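# Place two yellow wire connectors into junction box

## Task

Move exactly two yellow wire connectors from the lid of the tool case into the steel junction box. One yellow connector alone counts only partly. Any other connector in the box, including a third yellow one and whether or not a gripper still holds it, makes the task fail.

## Robot and tools

Robot: two arms, left_arm and right_arm. Scene frame: origin at table-top height, halfway between the nominal arm bases, +z up, +x out over the table, left_arm on the +y side. The names do not match image sides. Calibrated bases in the scene frame: left_arm at (-0.007, +0.254, +0.014) m, quat_wxyz (+1.000, 0, 0, -0.008); right_arm at (+0.017, -0.338, +0.003) m, quat_wxyz (+1.000, 0, 0, -0.021). Both bases have +z up.

Frames: each arm reports its hand pose, velocities, targets and wrist camera pose in its own base frame. Motion offsets follow the axes of that arm's current Hand target. A gripper's fingers point along its +z axis and open and close along its y axis. end_effector_position is the point between the pads, roughly 1 cm short of the fingertips. Reported positions and orientations can be off by a few cm, more at long reach.

execute_actions(actions, cameras): actions is a list of actions. Each action is a table of up to 15 rows; each row lasts one control step (1/30 s), and if fewer than 15 rows are given the last row repeats to fill 15 steps. Every row is one list of 14 numbers in [-1, 1] covering both arms: dx, dy, dz, rx, ry, rz, opening for left_arm, then the same seven for right_arm. The six pose numbers are an offset, not a pose: they are measured from the arm's Hand target as it stood when that action began, along that Hand target's axes, and every row of the action uses the same start. The next action starts from the new Hand target, so repeating an offset keeps moving. Scale: 1.0 equals 0.6 m for dx, dy, dz and 180 degrees for rx, ry, rz, which together form a single rotation vector. Opening is absolute: +1 fully open (0.094 m), -1 closed. Sending six zeros re-requests the current Hand target; a zero in the opening slot is itself a command, so resend the present opening to keep a gripper as it is. An empty actions list just returns state and images. cameras: omitted, null or ["all"] gives all; [] gives none; unknown names invalidate the call.

move(target, speed, blend, opening_speed, blocking, cameras): target is one 14-number row (same layout and scale as above) or a list of up to 15 such rows. All rows are offsets from the Hand targets at the move's start, not from the previous row. Paths are straight, end together, take at least 0.5 s and are cut off at 10 s. speed: m/s, 0.002 to 4.3, default 0.25 (turns up to twice that in rad/s); one value or one per target. blend: metres of corner rounding per target, default 0. opening_speed: rate of opening change per second on the -1..+1 scale, at least 0.2; use a low value to close gently. blocking=false returns after about 0.5 s while the move continues. Moves do not avoid obstacles or the other arm; faster moves stray more and hit harder. Keep paths away from an arm's own base, which can flip its shoulder posture. The result adds a move: line with the ending (done, off_target, moving, held, fault) and limits (paced = pose clipped; held = steps withheld). done means within 10 mm and 2 degrees; neither done nor off_target tells you about contact.

wait(seconds 0 to 10): scene runs, arms keep last command. stop(): brakes a running move. zoom_image(camera, region): camera is cam_left_wrist or cam_right_wrist; region [x0, y0, x1, y1] in image pixels, top-left origin, at most 504 by 504. finished_scene(scene=1): ends the scene for good; the box must hold the two yellow connectors without robot help.

Results: end_effector_position (m) and end_effector_quat_wxyz per arm in base frame; Hand target (last commanded pose after clipping, base for next offsets); Tool commands; grip_measured (fingers' opening on the command scale, up to about 2.7 mm wide when empty, narrower than a squeezed part); Joint positions (last entry = opening in metres); Joint velocities, shown as within noise when settled; joint torques (3rd and 4th wrap at ±28 N m); step readings of position for action calls; MOTOR HOT and OVER-TEMPERATURE FAULT lines. Images: cam_left_wrist and cam_right_wrist, each 896x504.

Controller behaviour: orientation commands are clipped to 40 degrees from the measured orientation each step. Friction and weight can leave the gripper a centimetre or so from its target; a fresh command (even zeros) re-requests it, and a leftover gap can be sent as an extra offset. An arm blocked by an object keeps pushing until commanded back past the gripper. Grip force is about 50 to 64 N per pad; to release, command an opening well above grip_measured.

Joint ranges (rad): waist -2.880 to 2.880, shoulder 0.000 to 3.142, elbow 0.000 to 3.019 (straight at 2.964), wrist pitch -1.693 to 1.571, wrist yaw -1.571 to 1.571, wrist roll -2.094 to 2.094.

Avoid: dropping parts or releasing them while moving, slamming, hard hits or hard pressing; any contact or squeeze between the two arms or one gripper closing on the other's fingers (can fail the task); anything falling off the table; long stretched holds or pushing at unreachable poses, which heat motors until the arm drops for 30 to 60 s. Loose objects may occasionally get nudged. The simulation keeps running while you think.

Each tool is called after "Call:" as name([rows], argument=value, ...), one row to a line, values as JSON.

## Session

Call:
execute_actions(actions=[])

Scene clock: 0.00 s.
left_arm: end_effector_position=(+0.5005, -0.3528, +0.2458) grip_measured=+1.000 end_effector_quat_wxyz=(+0.133, +0.355, +0.909, -0.175) | right_arm: end_effector_position=(+0.8504, -0.0059, +0.3495) grip_measured=+1.000 end_effector_quat_wxyz=(+0.446, -0.139, +0.702, +0.537)
Joint positions: left_arm=[-0.53 1.737 1.68 -1.183 0.301 0.163 0.094] | right_arm=[-0.201 2.316 2.311 -0.083 -1.273 0.597 0.094]
Joint velocities: within noise
Joint torques (N m): no reading
Heat: left arm: hottest elbow 33 °C; right arm: hottest wrist pitch 36 °C.
Hand target: left_arm +0.5067, -0.3565, +0.2641; +0.153, +0.356, +0.904, -0.178 | right_arm +0.8536, -0.0065, +0.3495; +0.449, -0.142, +0.701, +0.536
Tool commands: left_gripper/opening=+1.0 right_gripper/opening=+1.0

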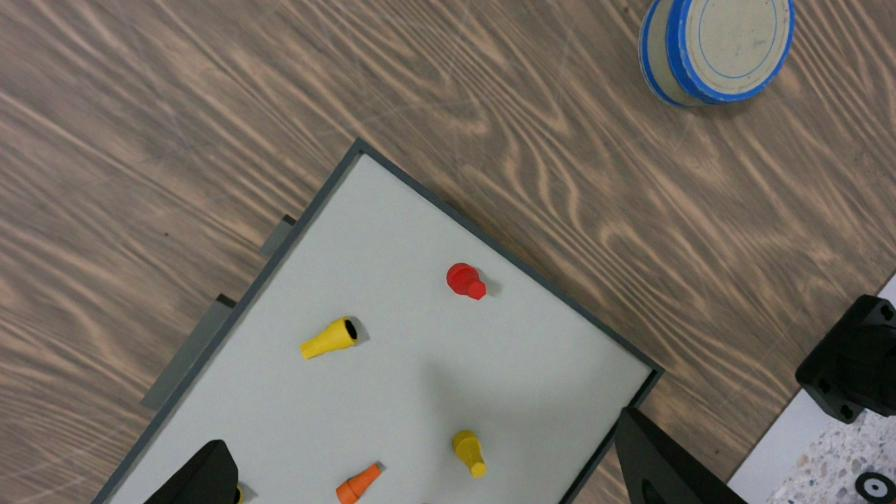

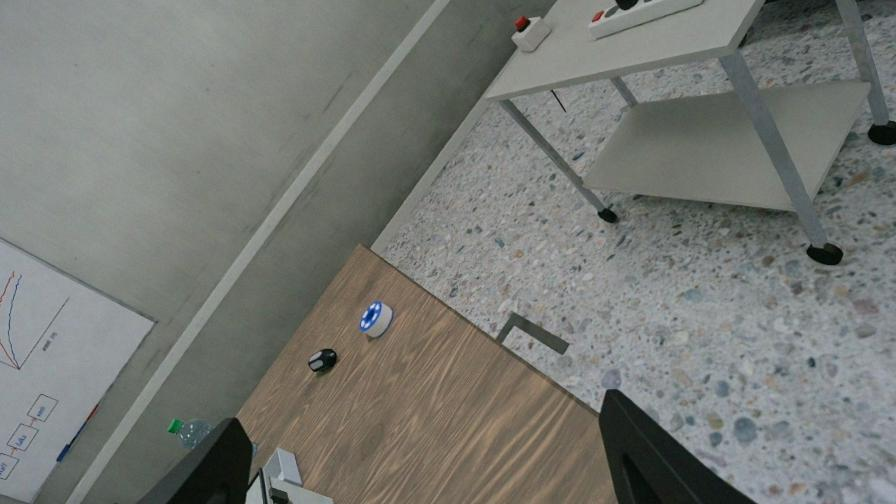

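Call:
move(target=[0.128,0.212,-0.473,0,0,0,1,0,0,0,0,0,0,1])

Scene clock: 23.70 s.
left_arm: end_effector_position=(+0.4970, -0.1005, +0.4306) grip_measured=+1.000 end_effector_quat_wxyz=(+0.182, +0.330, +0.910, -0.174) | right_arm: end_effector_position=(+0.8504, -0.0059, +0.3495) grip_measured=+1.000 end_effector_quat_wxyz=(+0.446, -0.139, +0.702, +0.537)
Joint positions: left_arm=[-0.054 1.562 1.944 -1.685 0.438 0.582 0.094] | right_arm=[-0.201 2.316 2.311 -0.083 -1.273 0.597 0.094]
Joint velocities: within noise
Joint torques (N m): left_arm=[-1.14 -10.34 13.22 0.12 0.46 0.05] | right_arm=[-1.32 -26.99 10.97 2.02 -0.01 -0.11]
Heat: left arm: hottest elbow 38 °C; right arm: hottest shoulder 36 °C.
Hand target: left_arm +0.4994, -0.1019, +0.4585; +0.153, +0.356, +0.904, -0.178 | right_arm +0.8536, -0.0065, +0.3495; +0.449, -0.142, +0.701, +0.536
Off the commanded pose: left_arm 0.028 m, 5 deg | right_arm 0.003 m, 1 deg.
joint sent to its limit (left arm) — joint 4 (wrist pitch), lower limit. The joint targets are off in orientation, not in position.
move: off_target (left_arm)
camera_calibration:
cam_left_wrist: T_world_to_cam=[[-0.706735, -0.672927, 0.218391, 0.186569], [-0.673881, 0.734294, 0.0818281, 0.425046], [-0.215428, -0.089339, -0.972425, 0.617656], [0, 0, 0, 1]] pos_world=[0.551346, -0.131381, 0.525098]

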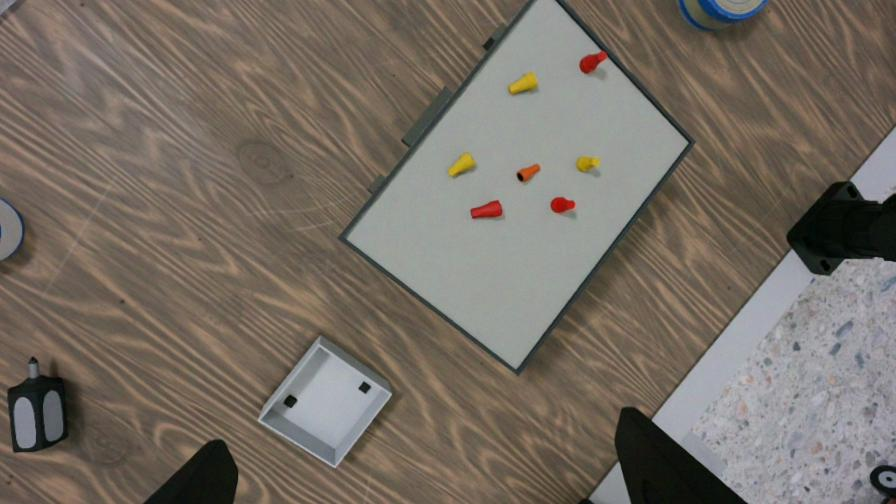

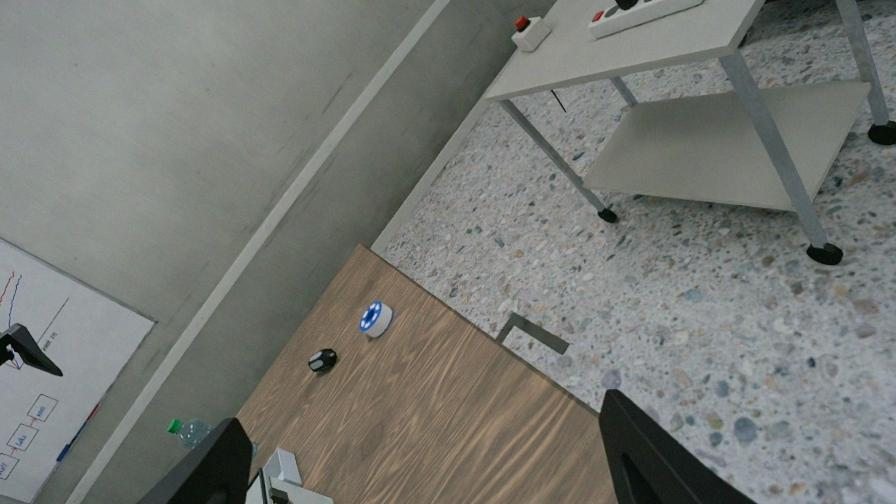

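Call:
move(target=[-0.0093,-0.0768,0.3752,-0.0117,0.1547,0.2561,0,0,0,0,0,0,0,1], cameras=["cam_left_wrist"])

Call:
zoom_image(camera="cam_left_wrist", region=[196, 0, 700, 504])

Scene clock: 55.67 s.
left_arm: end_effector_position=(+0.5033, -0.2331, +0.2721) grip_measured=+0.002 end_effector_quat_wxyz=(-0.002, +0.702, +0.712, -0.002) | right_arm: end_effector_position=(+0.8504, -0.0059, +0.3495) grip_measured=+1.000 end_effector_quat_wxyz=(+0.446, -0.139, +0.702, +0.537)
Joint positions: left_arm=[-0.432 1.805 1.896 -1.668 0.003 1.125 0.047] | right_arm=[-0.201 2.316 2.311 -0.083 -1.273 0.597 0.094]
Joint velocities: within noise
Joint torques (N m): left_arm=[-1.03 -13.33 8.24 0.25 -0.02 0.05] | right_arm=[-1.32 -26.99 11 2.02 -0.01 -0.11]
Heat: left arm: hottest elbow 47 °C; right arm: hottest elbow 40 °C.
Hand target: left_arm +0.5049, -0.2338, +0.2702; +0.000, +0.707, +0.707, +0.000 | right_arm +0.8536, -0.0065, +0.3495; +0.449, -0.142, +0.701, +0.536
Off the commanded pose: left_arm 0.002 m, 1 deg | right_arm 0.003 m, 1 deg.
move: done
camera_calibration:
cam_left_wrist: T_world_to_cam=[[-0.997868, 0.0328256, 0.0564051, 0.491566], [0.0580535, 0.841316, 0.537417, 0.0722028], [-0.0298135, 0.539546, -0.841428, 0.470551], [0, 0, 0, 1]] pos_world=[0.500356, -0.330765, 0.329405]
Images, in order (width x height): cam_left_wrist 896x504.

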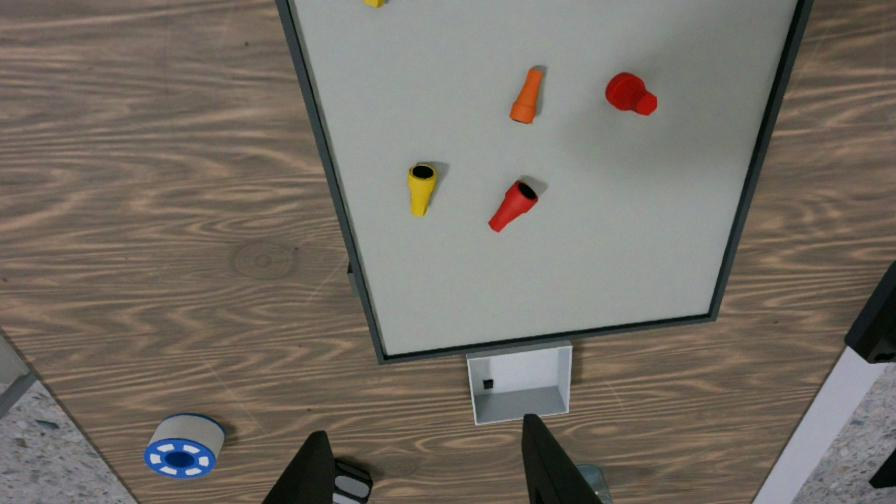

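Scaled by 1.000.

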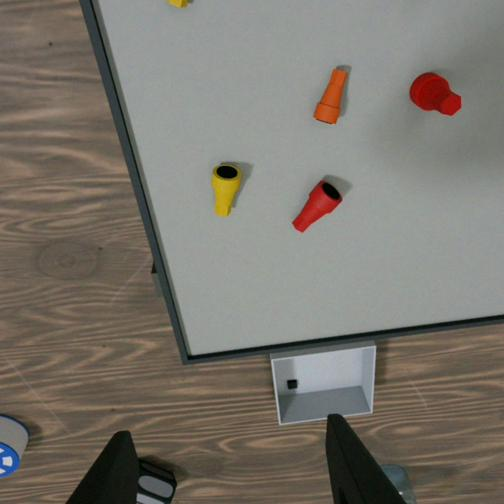

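Call:
move(target=[0,0.0015,0.19,0,0,0,-0.4,0,0,0,0,0,0,1], cameras=["cam_left_wrist"])

Scene clock: 67.00 s.
left_arm: end_effector_position=(+0.5047, -0.2337, +0.1567) grip_measured=-0.398 end_effector_quat_wxyz=(-0.004, +0.703, +0.712, -0.003) | right_arm: end_effector_position=(+0.8504, -0.0059, +0.3495) grip_measured=+1.000 end_effector_quat_wxyz=(+0.446, -0.139, +0.702, +0.537)
Joint positions: left_arm=[-0.432 1.829 1.626 -1.377 0.002 1.126 0.028] | right_arm=[-0.201 2.316 2.311 -0.083 -1.273 0.597 0.094]
Joint velocities: within noise
Joint torques (N m): left_arm=[-0.97 -13.39 8.02 0.28 -0.01 0.04] | right_arm=[-1.26 -26.99 10.99 2.02 -0.01 -0.11]
Heat: left arm: hottest elbow 47 °C; right arm: hottest shoulder 40 °C.
Hand target: left_arm +0.5057, -0.2337, +0.1562; +0.000, +0.707, +0.707, +0.000 | right_arm +0.8536, -0.0065, +0.3495; +0.449, -0.142, +0.701, +0.536
Off the commanded pose: left_arm 0.001 m, 1 deg | right_arm 0.003 m, 1 deg.
move: done
camera_calibration:
cam_left_wrist: T_world_to_cam=[[-0.997702, 0.0339415, 0.058648, 0.499202], [0.0602446, 0.840514, 0.53843, 0.133206], [-0.0310194, 0.540725, -0.840627, 0.374604], [0, 0, 0, 1]] pos_world=[0.50165, -0.331463, 0.213903]
Images, in order (width x height): cam_left_wrist 896x504.

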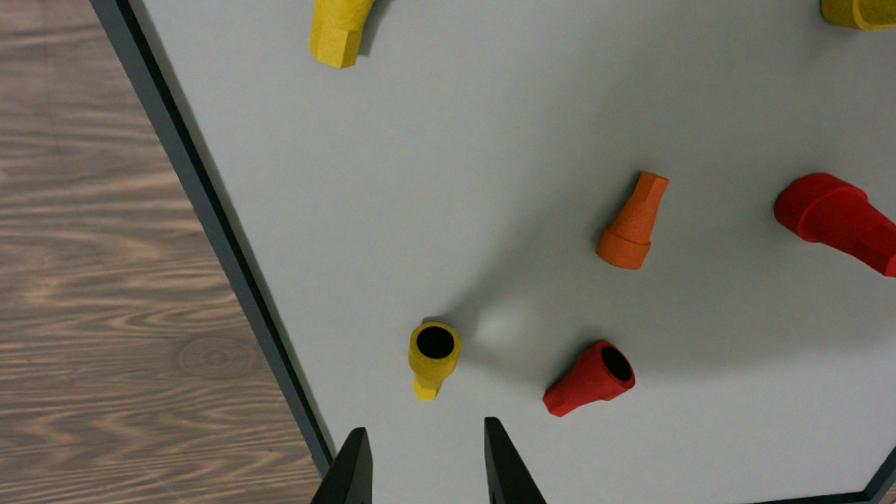

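Call:
move([
  [0.001,-0.001,0.05,0,0,0,-0.4,0,0,0,0,0,0,1],
  [0.001,-0.001,0.05,0,0,0,-0.95,0,0,0,0,0,0,1],
], speed=0.1, opening_speed=0.8, cameras=["cam_left_wrist"])

Scene clock: 75.40 s.
left_arm: end_effector_position=(+0.5048, -0.2337, +0.1317) grip_measured=-0.774 end_effector_quat_wxyz=(+0.001, +0.703, +0.711, -0.001) | right_arm: end_effector_position=(+0.8504, -0.0059, +0.3495) grip_measured=+1.000 end_effector_quat_wxyz=(+0.446, -0.139, +0.702, +0.537)
Joint positions: left_arm=[-0.432 1.838 1.572 -1.303 0.002 1.127 0.011] | right_arm=[-0.201 2.316 2.311 -0.083 -1.273 0.597 0.094]
Joint velocities: within noise
Joint torques (N m): left_arm=[-0.91 -12.98 7.79 0.28 -0.01 0.03] | right_arm=[-1.32 -26.99 10.99 2.03 -0.01 -0.11]
Heat: left arm: hottest elbow 48 °C; right arm: hottest elbow 41 °C.
Hand target: left_arm +0.5051, -0.2331, +0.1262; +0.000, +0.707, +0.707, +0.000 | right_arm +0.8536, -0.0065, +0.3495; +0.449, -0.142, +0.701, +0.536
Off the commanded pose: left_arm 0.005 m, 1 deg | right_arm 0.003 m, 1 deg.
move: done
camera_calibration:
cam_left_wrist: T_world_to_cam=[[-0.998178, 0.0348966, 0.0492284, 0.502502], [0.0558667, 0.842772, 0.535363, 0.149809], [-0.0228059, 0.537138, -0.843186, 0.348856], [0, 0, 0, 1]] pos_world=[0.501173, -0.331174, 0.189212]
Images, in order (width x height): cam_left_wrist 896x504.

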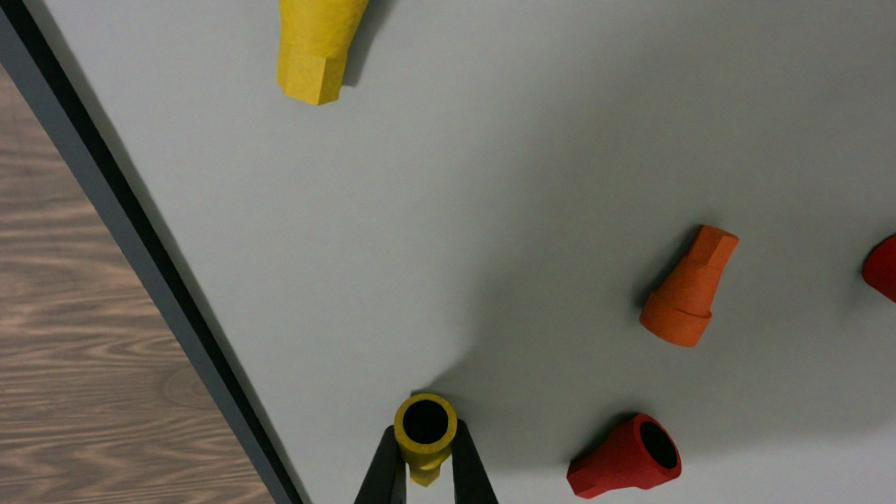

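Call:
move([
  [0,0,-0.16,0,0,0,-0.95,0,0,0,0,0,0,1],
  [0.475,-0.1535,-0.17,0,0,0,-0.95,0,0,0,0,0,0,1],
], blend=0.03, cameras=["cam_left_wrist"])

Scene clock: 85.33 s.
left_arm: end_effector_position=(+0.4138, +0.0527, +0.2257) grip_measured=-0.775 end_effector_quat_wxyz=(-0.007, +0.702, +0.712, -0.006) | right_arm: end_effector_position=(+0.8504, -0.0059, +0.3495) grip_measured=+1.000 end_effector_quat_wxyz=(+0.446, -0.139, +0.702, +0.537)
Joint positions: left_arm=[0.126 1.446 1.333 -1.476 -0.003 1.684 0.011] | right_arm=[-0.201 2.316 2.311 -0.083 -1.273 0.597 0.094]
Joint velocities: within noise
Joint torques (N m): left_arm=[-1.03 -9.47 7.87 0.24 0.2 0.03] | right_arm=[-1.26 -26.93 10.97 2 -0.01 -0.11]
Heat: left arm: hottest elbow 47 °C; right arm: hottest shoulder 41 °C.
Hand target: left_arm +0.4130, +0.0518, +0.2282; +0.000, +0.707, +0.707, +0.000 | right_arm +0.8536, -0.0065, +0.3495; +0.449, -0.142, +0.701, +0.536
Off the commanded pose: left_arm 0.003 m, 1 deg | right_arm 0.003 m, 1 deg.
move: done
camera_calibration:
cam_left_wrist: T_world_to_cam=[[-0.99712, 0.0331531, 0.0682157, 0.392437], [0.0647255, 0.840792, 0.537475, -0.140791], [-0.0395363, 0.540342, -0.840516, 0.278395], [0, 0, 0, 1]] pos_world=[0.411426, -0.0450633, 0.282896]
Images, in order (width x height): cam_left_wrist 896x504.

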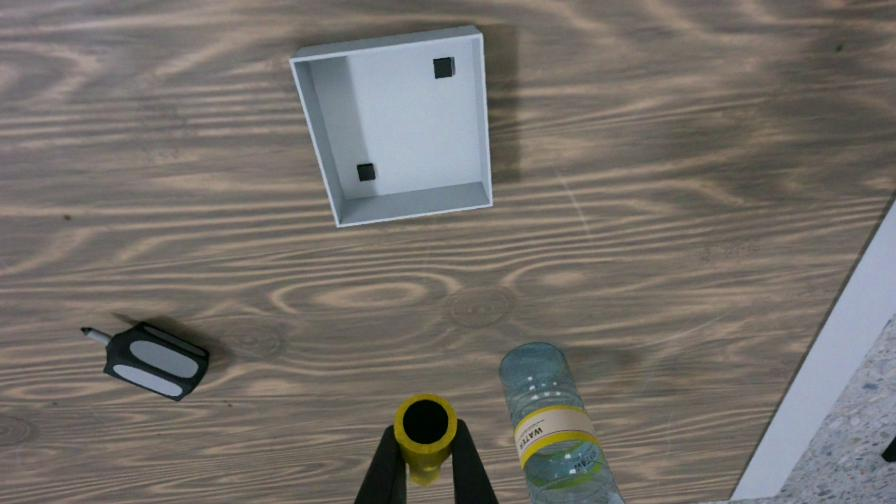

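Call:
move([
  [0.017,0.0117,0.27,0,0,0,-0.95,0,0,0,0,0,0,1],
  [0.017,0.0117,0.352,0,0,0,-0.95,0,0,0,0,0,0,1],
], speed=[0.25,0.1], cameras=["cam_left_wrist"])

Scene clock: 107.03 s.
left_arm: end_effector_position=(+0.4206, +0.0592, +0.0199) grip_measured=-0.775 end_effector_quat_wxyz=(-0.002, +0.705, +0.709, +0.000) | right_arm: end_effector_position=(+0.8504, -0.0059, +0.3495) grip_measured=+1.000 end_effector_quat_wxyz=(+0.446, -0.139, +0.702, +0.537)
Joint positions: left_arm=[0.14 1.664 1 -0.909 -0.003 1.706 0.011] | right_arm=[-0.201 2.316 2.311 -0.083 -1.273 0.597 0.094]
Joint velocities: within noise
Joint torques (N m): left_arm=[-0.32 -9.17 6.39 0.27 0.2 0.03] | right_arm=[-1.26 -26.93 10.97 2.02 -0.01 -0.11]
Heat: left arm: hottest elbow 46 °C; right arm: hottest shoulder 42 °C.
Hand target: left_arm +0.4199, +0.0620, +0.0170; +0.000, +0.707, +0.707, +0.000 | right_arm +0.8536, -0.0065, +0.3495; +0.449, -0.142, +0.701, +0.536
Off the commanded pose: left_arm 0.004 m, 0 deg | right_arm 0.003 m, 1 deg.
move: done
camera_calibration:
cam_left_wrist: T_world_to_cam=[[-0.997728, 0.0418499, 0.0527927, 0.41317], [0.0637681, 0.839422, 0.539726, -0.0356991], [-0.0217279, 0.541866, -0.840184, 0.0945651], [0, 0, 0, 1]] pos_world=[0.416563, -0.0385661, 0.0769075]
Images, in order (width x height): cam_left_wrist 896x504.

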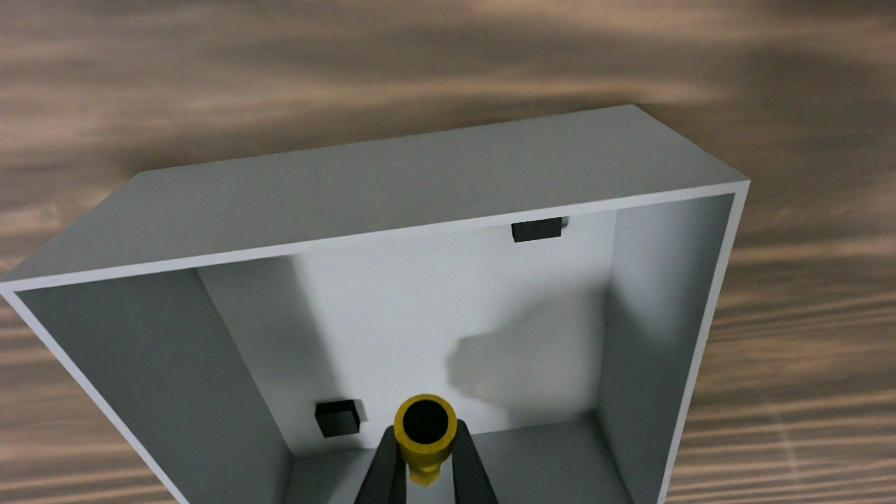

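Call:
move([
  [-0.013,0,0,0,0,0,-0.95,0,0,0,0,0,0,1],
  [-0.013,0,0.017,0,0,0,-0.95,0,0,0,0,0,0,1],
], speed=0.1, cameras=["cam_left_wrist"])

Scene clock: 113.67 s.
left_arm: end_effector_position=(+0.4209, +0.0584, +0.0112) grip_measured=-0.775 end_effector_quat_wxyz=(-0.001, +0.706, +0.708, +0.002) | right_arm: end_effector_position=(+0.8504, -0.0059, +0.3495) grip_measured=+1.000 end_effector_quat_wxyz=(+0.446, -0.139, +0.702, +0.537)
Joint positions: left_arm=[0.138 1.677 0.989 -0.88 -0.003 1.706 0.011] | right_arm=[-0.201 2.316 2.311 -0.083 -1.273 0.597 0.094]
Joint velocities: within noise
Joint torques (N m): left_arm=[-1.73 -9.11 6.19 0.25 0.2 -0.16] | right_arm=[-1.26 -26.93 10.97 2.02 -0.01 -0.11]
Heat: left arm: hottest elbow 46 °C; right arm: hottest shoulder 42 °C.
Hand target: left_arm +0.4200, +0.0543, +0.0069; +0.000, +0.707, +0.707, +0.000 | right_arm +0.8536, -0.0065, +0.3495; +0.449, -0.142, +0.701, +0.536
Off the commanded pose: left_arm 0.006 m, 0 deg | right_arm 0.003 m, 1 deg.
move: done
camera_calibration:
cam_left_wrist: T_world_to_cam=[[-0.997839, 0.0441767, 0.0486325, 0.413795], [0.0634837, 0.838982, 0.540443, -0.0302626], [-0.0169268, 0.542363, -0.839974, 0.0856922], [0, 0, 0, 1]] pos_world=[0.416272, -0.0393666, 0.0682106]
Images, in order (width x height): cam_left_wrist 896x504.

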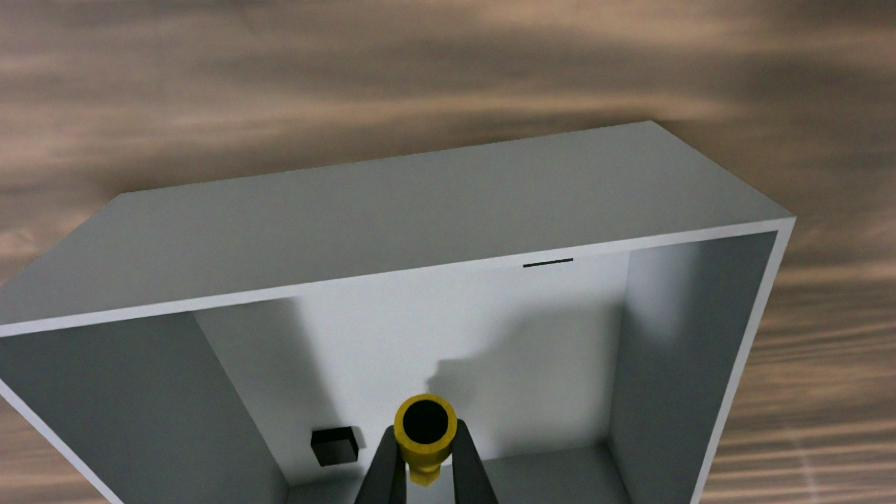

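Call:
move([
  [0,0,0.005,0,0,0,-0.95,0,0,0,0,0,0,1],
  [0,0,0.005,0,0,0,-0.45,0,0,0,0,0,0,1],
], speed=0.05, opening_speed=0.4, cameras=["cam_left_wrist"])

Scene clock: 120.37 s.
left_arm: end_effector_position=(+0.4225, +0.0587, +0.0098) grip_measured=-0.453 end_effector_quat_wxyz=(+0.001, +0.706, +0.708, +0.003) | right_arm: end_effector_position=(+0.8504, -0.0059, +0.3495) grip_measured=+1.000 end_effector_quat_wxyz=(+0.446, -0.139, +0.702, +0.537)
Joint positions: left_arm=[0.138 1.681 0.989 -0.872 -0.003 1.706 0.026] | right_arm=[-0.201 2.316 2.311 -0.083 -1.273 0.597 0.094]
Joint velocities: within noise
Joint torques (N m): left_arm=[-1.73 -8.94 5.97 0.24 0.19 -0.16] | right_arm=[-1.32 -26.99 10.97 2.02 -0.01 -0.11]
Heat: left arm: hottest elbow 45 °C; right arm: hottest elbow 43 °C.
Hand target: left_arm +0.4200, +0.0543, +0.0039; +0.000, +0.707, +0.707, +0.000 | right_arm +0.8536, -0.0065, +0.3495; +0.449, -0.142, +0.701, +0.536
Off the commanded pose: left_arm 0.008 m, 0 deg | right_arm 0.003 m, 1 deg.
move: done
camera_calibration:
cam_left_wrist: T_world_to_cam=[[-0.998068, 0.044104, 0.0437573, 0.415686], [0.060791, 0.838591, 0.541359, -0.0286646], [-0.0128184, 0.542973, -0.839652, 0.0826362], [0, 0, 0, 1]] pos_world=[0.417685, -0.0391647, 0.0667142]
Images, in order (width x height): cam_left_wrist 896x504.

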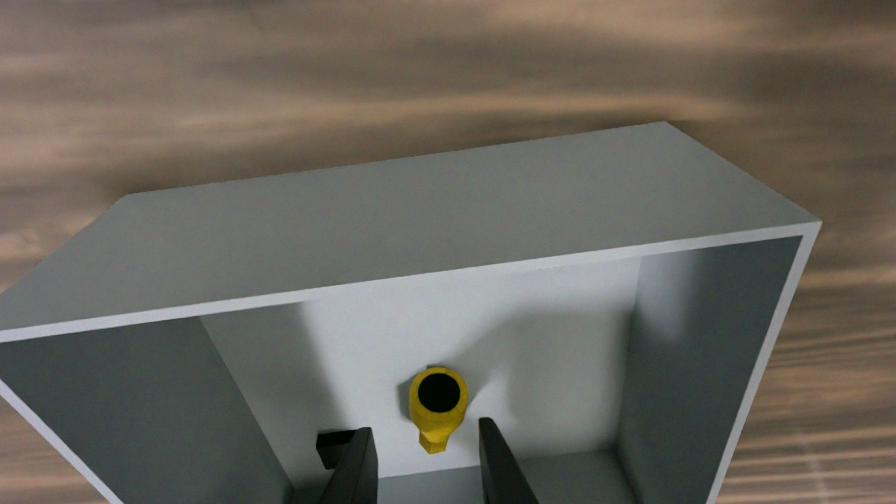

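Call:
move([
  [0,0,-0.367,0,0,0,-0.45,0,0,0,0,0,0,1],
  [-0.6405,0.155,-0.32,0,0,0.136,-0.4,0,0,0,0,0,0,1],
], blend=0.03, cameras=["cam_left_wrist"])

Scene clock: 131.23 s.
left_arm: end_effector_position=(+0.4964, -0.3242, +0.1762) grip_measured=-0.402 end_effector_quat_wxyz=(-0.021, +0.846, +0.533, -0.011) | right_arm: end_effector_position=(+0.8504, -0.0059, +0.3495) grip_measured=+1.000 end_effector_quat_wxyz=(+0.446, -0.139, +0.702, +0.537)
Joint positions: left_arm=[-0.577 1.948 1.854 -1.524 0.003 1.44 0.028] | right_arm=[-0.201 2.316 2.311 -0.083 -1.273 0.597 0.094]
Joint velocities: within noise
Joint torques (N m): left_arm=[-0.44 -14.33 13.46 -0.5 -0.01 -0.23] | right_arm=[-1.32 -26.99 10.97 2.03 -0.01 -0.11]
Heat: left arm: hottest elbow 45 °C; right arm: hottest shoulder 43 °C.
Hand target: left_arm +0.5131, -0.3300, +0.1959; +0.000, +0.841, +0.541, +0.000 | right_arm +0.8536, -0.0065, +0.3495; +0.449, -0.142, +0.701, +0.536
Off the commanded pose: left_arm 0.026 m, 3 deg | right_arm 0.003 m, 1 deg.
move: off_target (left_arm); target 2's new opening was sent with left_arm's hand 0.026 m and 3 deg from that target
camera_calibration:
cam_left_wrist: T_world_to_cam=[[-0.876997, 0.470551, 0.0972564, 0.567816], [0.444332, 0.717165, 0.536883, -0.0310886], [0.182882, 0.514058, -0.838032, 0.324341], [0, 0, 0, 1]] pos_world=[0.452471, -0.411621, 0.233276]
Images, in order (width x height): cam_left_wrist 896x504.

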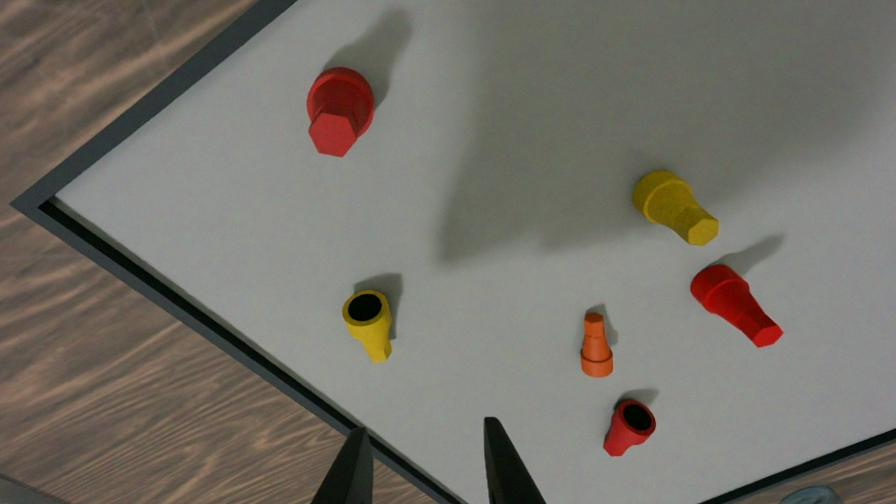

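Call:
move(target=[0,0,0.033,0,0,0,-0.4,0,0,0,0,0,0,1], cameras=["cam_left_wrist"])

Scene clock: 138.33 s.
left_arm: end_effector_position=(+0.5026, -0.3283, +0.1713) grip_measured=-0.402 end_effector_quat_wxyz=(-0.012, +0.846, +0.533, -0.007) | right_arm: end_effector_position=(+0.8504, -0.0059, +0.3495) grip_measured=+1.000 end_effector_quat_wxyz=(+0.446, -0.139, +0.702, +0.537)
Joint positions: left_arm=[-0.577 1.956 1.854 -1.496 0.003 1.44 0.028] | right_arm=[-0.201 2.316 2.311 -0.083 -1.273 0.597 0.094]
Joint velocities: within noise
Joint torques (N m): left_arm=[-0.44 -14.51 10.37 0.23 -0.01 -0.23] | right_arm=[-1.26 -26.87 10.99 2.02 -0.01 -0.11]
Heat: left arm: hottest elbow 46 °C; right arm: hottest shoulder 43 °C.
Hand target: left_arm +0.5131, -0.3300, +0.1760; +0.000, +0.841, +0.541, +0.000 | right_arm +0.8536, -0.0065, +0.3495; +0.449, -0.142, +0.701, +0.536
Off the commanded pose: left_arm 0.012 m, 2 deg | right_arm 0.003 m, 1 deg.
move: off_target (left_arm)
camera_calibration:
cam_left_wrist: T_world_to_cam=[[-0.8785, 0.471534, 0.0767678, 0.580176], [0.435045, 0.723191, 0.536405, -0.0215396], [0.197415, 0.504629, -0.840462, 0.311228], [0, 0, 0, 1]] pos_world=[0.457614, -0.41505, 0.22859]
Images, in order (width x height): cam_left_wrist 896x504.

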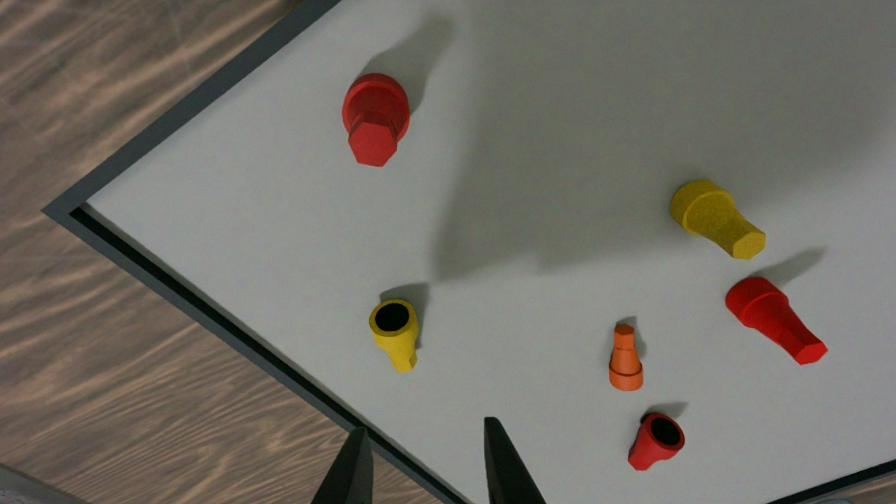

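Call:
move(target=[0.004,0.009,0.037,0,0,0,-0.4,0,0,0,0,0,0,1], cameras=["cam_left_wrist"])

Scene clock: 146.60 s.
left_arm: end_effector_position=(+0.5139, -0.3331, +0.1566) grip_measured=-0.402 end_effector_quat_wxyz=(-0.002, +0.845, +0.535, -0.003) | right_arm: end_effector_position=(+0.8504, -0.0059, +0.3495) grip_measured=+1.000 end_effector_quat_wxyz=(+0.446, -0.139, +0.702, +0.537)
Joint positions: left_arm=[-0.574 1.981 1.854 -1.45 0.003 1.44 0.028] | right_arm=[-0.201 2.316 2.311 -0.083 -1.273 0.597 0.094]
Joint velocities: within noise
Joint torques (N m): left_arm=[-0.32 -14.86 8.44 0.25 -0.01 -0.18] | right_arm=[-1.26 -26.99 10.96 2.02 -0.01 -0.11]
Heat: left arm: hottest elbow 46 °C; right arm: hottest shoulder 43 °C.
Hand target: left_arm +0.5189, -0.3301, +0.1539; +0.000, +0.841, +0.541, +0.000 | right_arm +0.8536, -0.0065, +0.3495; +0.449, -0.142, +0.701, +0.536
Off the commanded pose: left_arm 0.007 m, 1 deg | right_arm 0.003 m, 1 deg.
move: done
camera_calibration:
cam_left_wrist: T_world_to_cam=[[-0.881303, 0.46923, 0.055928, 0.5974], [0.423094, 0.730809, 0.53564, -0.00627586], [0.210466, 0.495724, -0.842593, 0.289768], [0, 0, 0, 1]] pos_world=[0.46816, -0.419376, 0.214106]
Images, in order (width x height): cam_left_wrist 896x504.

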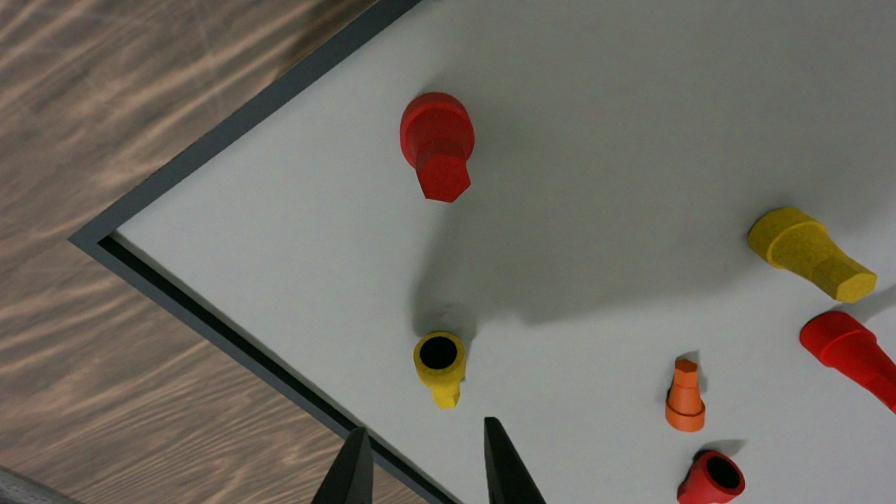

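Call:
move(target=[0.002,-0.008,0.045,0,0,0,-0.4,0,0,0,0,0,0,1], speed=0.1, cameras=["cam_left_wrist"])

Scene clock: 155.87 s.
left_arm: end_effector_position=(+0.5120, -0.3316, +0.1319) grip_measured=-0.402 end_effector_quat_wxyz=(+0.001, +0.845, +0.535, -0.001) | right_arm: end_effector_position=(+0.8504, -0.0059, +0.3495) grip_measured=+1.000 end_effector_quat_wxyz=(+0.446, -0.139, +0.702, +0.537)
Joint positions: left_arm=[-0.573 1.981 1.788 -1.378 0.003 1.44 0.028] | right_arm=[-0.201 2.316 2.311 -0.083 -1.273 0.597 0.094]
Joint velocities: within noise
Joint torques (N m): left_arm=[-0.21 -14.97 7.82 0.25 -0.01 -0.17] | right_arm=[-1.2 -26.99 10.99 2 0 -0.11]
Heat: left arm: hottest elbow 46 °C; right arm: hottest shoulder 43 °C.
Hand target: left_arm +0.5150, -0.3270, +0.1268; +0.000, +0.841, +0.541, +0.000 | right_arm +0.8536, -0.0065, +0.3495; +0.449, -0.142, +0.701, +0.536
Off the commanded pose: left_arm 0.007 m, 1 deg | right_arm 0.003 m, 1 deg.
move: done
camera_calibration:
cam_left_wrist: T_world_to_cam=[[-0.881755, 0.469106, 0.0494768, 0.59753], [0.41992, 0.732838, 0.535365, 0.0089774], [0.214884, 0.492837, -0.843171, 0.265405], [0, 0, 0, 1]] pos_world=[0.466074, -0.417685, 0.189411]
Images, in order (width x height): cam_left_wrist 896x504.

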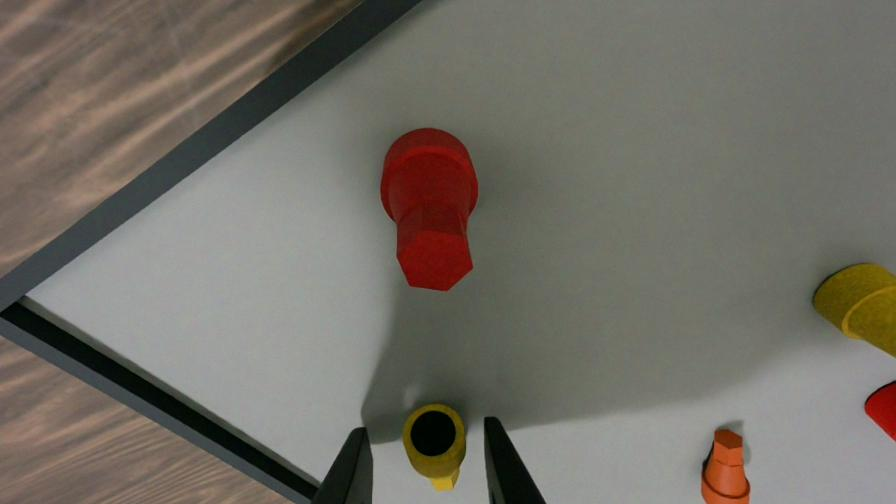

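Call:
move([
  [0,0,0,0,0,0,-0.95,0,0,0,0,0,0,1],
  [0,0,-0.16,0,0,0,-0.95,0,0,0,0,0,0,1],
], opening_speed=0.8, cameras=["cam_left_wrist"])

Scene clock: 162.00 s.
left_arm: end_effector_position=(+0.4996, -0.3236, +0.2001) grip_measured=-0.767 end_effector_quat_wxyz=(-0.023, +0.845, +0.535, -0.012) | right_arm: end_effector_position=(+0.8504, -0.0059, +0.3495) grip_measured=+1.000 end_effector_quat_wxyz=(+0.446, -0.139, +0.702, +0.537)
Joint positions: left_arm=[-0.573 1.953 1.925 -1.595 0.003 1.44 0.011] | right_arm=[-0.201 2.316 2.311 -0.083 -1.273 0.597 0.094]
Joint velocities: within noise
Joint torques (N m): left_arm=[-0.26 -14.86 13.39 -0.53 0 -0.16] | right_arm=[-1.2 -26.99 10.97 2 -0.01 -0.11]
Heat: left arm: hottest elbow 47 °C; right arm: hottest shoulder 43 °C.
Hand target: left_arm +0.5150, -0.3271, +0.2228; +0.000, +0.841, +0.541, +0.000 | right_arm +0.8536, -0.0065, +0.3495; +0.449, -0.142, +0.701, +0.536
Off the commanded pose: left_arm 0.028 m, 3 deg | right_arm 0.003 m, 1 deg.
move: off_target (left_arm)
camera_calibration:
cam_left_wrist: T_world_to_cam=[[-0.878435, 0.466894, 0.101793, 0.566581], [0.443592, 0.71751, 0.537034, -0.045286], [0.177701, 0.516904, -0.837397, 0.346821], [0, 0, 0, 1]] pos_world=[0.456163, -0.411313, 0.257073]
Images, in order (width x height): cam_left_wrist 896x504.

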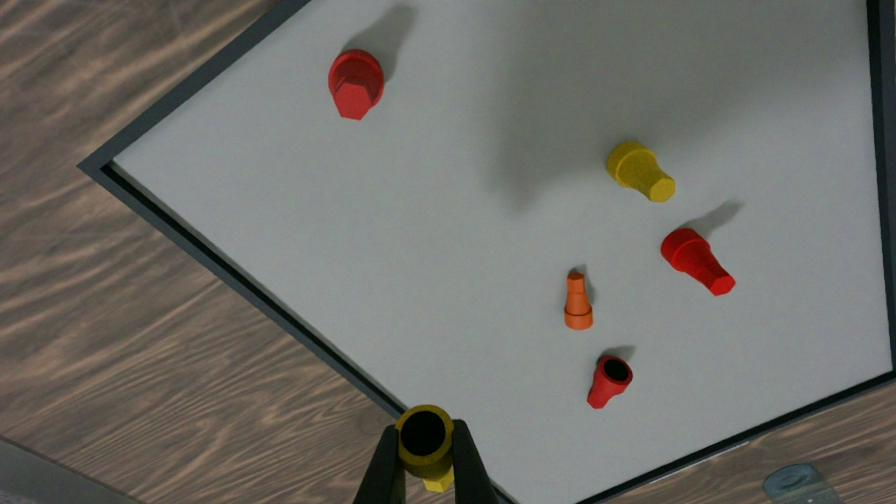

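Call:
move(target=[0.4551,-0.3724,-0.01,0,0,-0.136,-0.95,0,0,0,0,0,0,1], cameras=["cam_left_wrist"])

Scene clock: 171.70 s.
left_arm: end_effector_position=(+0.4263, +0.0150, +0.2264) grip_measured=-0.767 end_effector_quat_wxyz=(-0.006, +0.702, +0.712, -0.005) | right_arm: end_effector_position=(+0.8504, -0.0059, +0.3495) grip_measured=+1.000 end_effector_quat_wxyz=(+0.446, -0.139, +0.702, +0.537)
Joint positions: left_arm=[0.036 1.469 1.359 -1.477 -0.002 1.592 0.011] | right_arm=[-0.201 2.316 2.311 -0.083 -1.273 0.597 0.094]
Joint velocities: within noise
Joint torques (N m): left_arm=[-1.14 -9.82 7.8 0.21 0.15 0.04] | right_arm=[-1.26 -26.93 10.96 2 -0.01 -0.11]
Heat: left arm: hottest elbow 49 °C; right arm: hottest shoulder 44 °C.
Hand target: left_arm +0.4249, +0.0140, +0.2288; +0.000, +0.707, +0.707, +0.000 | right_arm +0.8536, -0.0065, +0.3495; +0.449, -0.142, +0.701, +0.536
Off the commanded pose: left_arm 0.003 m, 1 deg | right_arm 0.003 m, 1 deg.
move: done
camera_calibration:
cam_left_wrist: T_world_to_cam=[[-0.997301, 0.0320211, 0.0660734, 0.406696], [0.0626265, 0.84072, 0.537836, -0.109583], [-0.0383271, 0.540522, -0.840456, 0.29928], [0, 0, 0, 1]] pos_world=[0.423932, -0.0826618, 0.283598]
Images, in order (width x height): cam_left_wrist 896x504.

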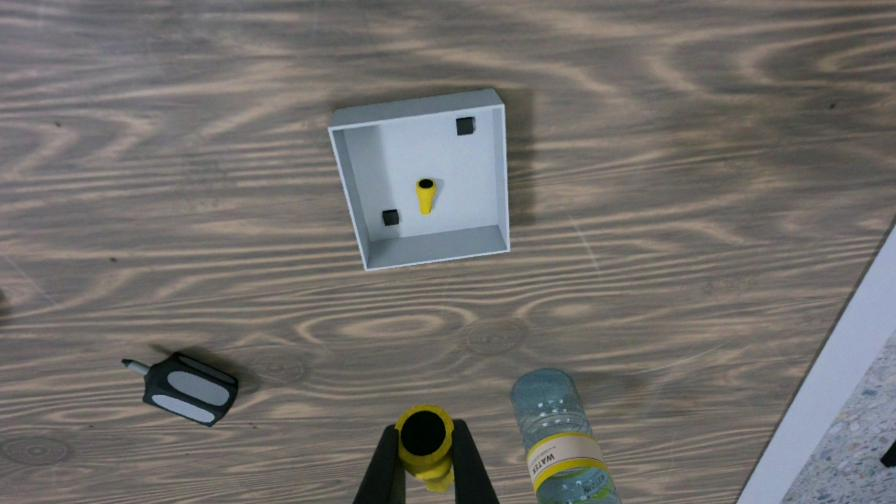

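Call:
move([
  [0,0.0167,0.27,0,0,0,-0.95,0,0,0,0,0,0,1],
  [0,0.0167,0.362,0,0,0,-0.95,0,0,0,0,0,0,1],
], speed=[0.25,0.1], cameras=["cam_left_wrist"])

Scene clock: 186.63 s.
left_arm: end_effector_position=(+0.4349, +0.0154, +0.0145) grip_measured=-0.767 end_effector_quat_wxyz=(-0.002, +0.702, +0.712, +0.000) | right_arm: end_effector_position=(+0.8504, -0.0059, +0.3495) grip_measured=+1.000 end_effector_quat_wxyz=(+0.446, -0.139, +0.702, +0.537)
Joint positions: left_arm=[0.036 1.696 1.026 -0.903 -0.002 1.592 0.011] | right_arm=[-0.201 2.316 2.311 -0.083 -1.273 0.597 0.094]
Joint velocities: within noise
Joint torques (N m): left_arm=[-1.2 -9.64 6.42 0.27 0.16 0.02] | right_arm=[-1.26 -26.99 10.97 2 0 -0.11]
Heat: left arm: hottest elbow 47 °C; right arm: hottest shoulder 44 °C.
Hand target: left_arm +0.4348, +0.0140, +0.0117; +0.000, +0.707, +0.707, +0.000 | right_arm +0.8536, -0.0065, +0.3495; +0.449, -0.142, +0.701, +0.536
Off the commanded pose: left_arm 0.003 m, 1 deg | right_arm 0.003 m, 1 deg.
move: done
camera_calibration:
cam_left_wrist: T_world_to_cam=[[-0.99807, 0.0327257, 0.0527696, 0.429852], [0.0560563, 0.840411, 0.539043, 0.00649839], [-0.0267075, 0.540961, -0.840623, 0.116335], [0, 0, 0, 1]] pos_world=[0.431765, -0.0824611, 0.0716077]
Images, in order (width x height): cam_left_wrist 896x504.

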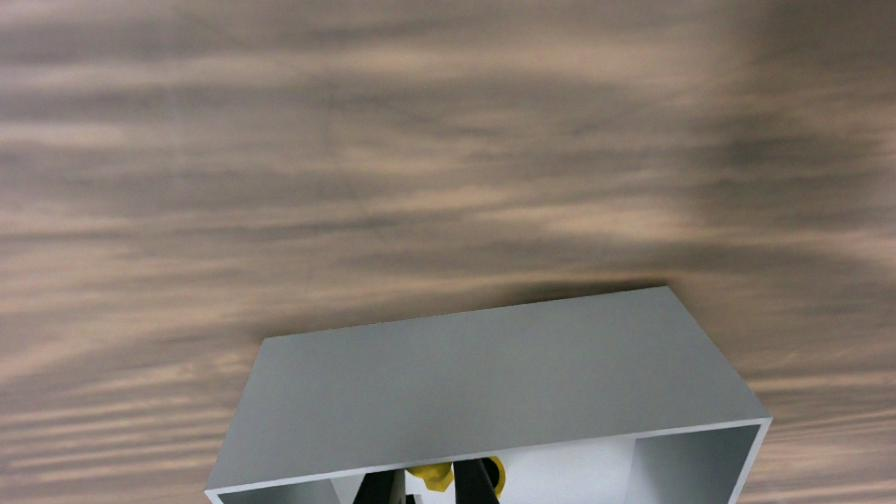

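Call:
move([
  [0,0,0.01,0,0,0,-0.95,0,0,0,0,0,0,1],
  [0,0,0.01,0,0,0,-0.5,0,0,0,0,0,0,1],
  [0,0,-0.37,0,0,0,-0.5,0,0,0,0,0,0,1],
], speed=[0.05,0.05,0.2], opening_speed=0.3, cameras=["cam_left_wrist"])

Scene clock: 196.33 s.
left_arm: end_effector_position=(+0.4177, +0.0147, +0.2097) grip_measured=-0.502 end_effector_quat_wxyz=(-0.019, +0.702, +0.712, -0.019) | right_arm: end_effector_position=(+0.8504, -0.0059, +0.3495) grip_measured=+1.000 end_effector_quat_wxyz=(+0.446, -0.139, +0.702, +0.537)
Joint positions: left_arm=[0.036 1.477 1.323 -1.471 -0.002 1.592 0.023] | right_arm=[-0.201 2.316 2.311 -0.083 -1.273 0.597 0.094]
Joint velocities: within noise
Joint torques (N m): left_arm=[-1.2 -8.94 13.19 -0.53 0.15 0.03] | right_arm=[-1.38 -26.99 10.97 2.02 -0.01 -0.11]
Heat: left arm: hottest elbow 48 °C; right arm: hottest shoulder 44 °C.
Hand target: left_arm +0.4350, +0.0140, +0.2338; +0.000, +0.707, +0.707, +0.000 | right_arm +0.8536, -0.0065, +0.3495; +0.449, -0.142, +0.701, +0.536
Off the commanded pose: left_arm 0.030 m, 3 deg | right_arm 0.003 m, 1 deg.
move: off_target (left_arm)
camera_calibration:
cam_left_wrist: T_world_to_cam=[[-0.993993, 0.032966, 0.104362, 0.38979], [0.083953, 0.841422, 0.533818, -0.107803], [-0.0702146, 0.539373, -0.839135, 0.298169], [0, 0, 0, 1]] pos_world=[0.417435, -0.0829659, 0.267072]
Images, in order (width x height): cam_left_wrist 896x504.

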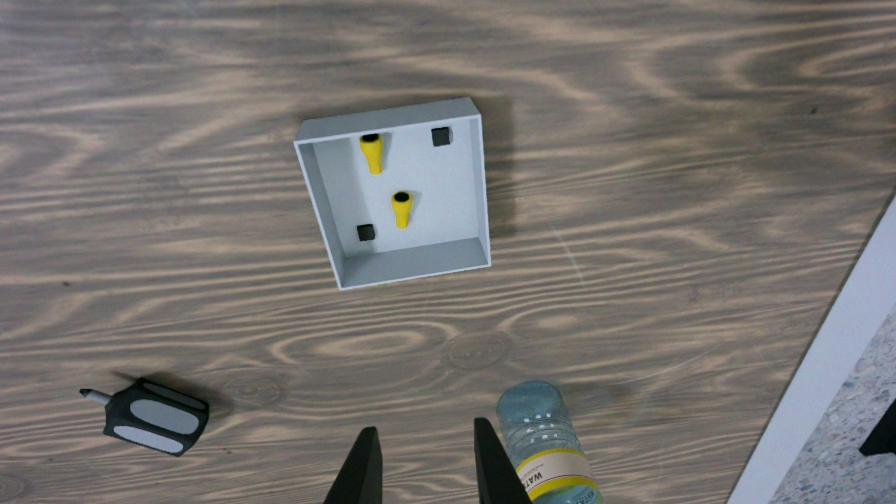

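Both yellow connectors are in the box.

Call:
finished_scene()

The scene is finished: the task was done.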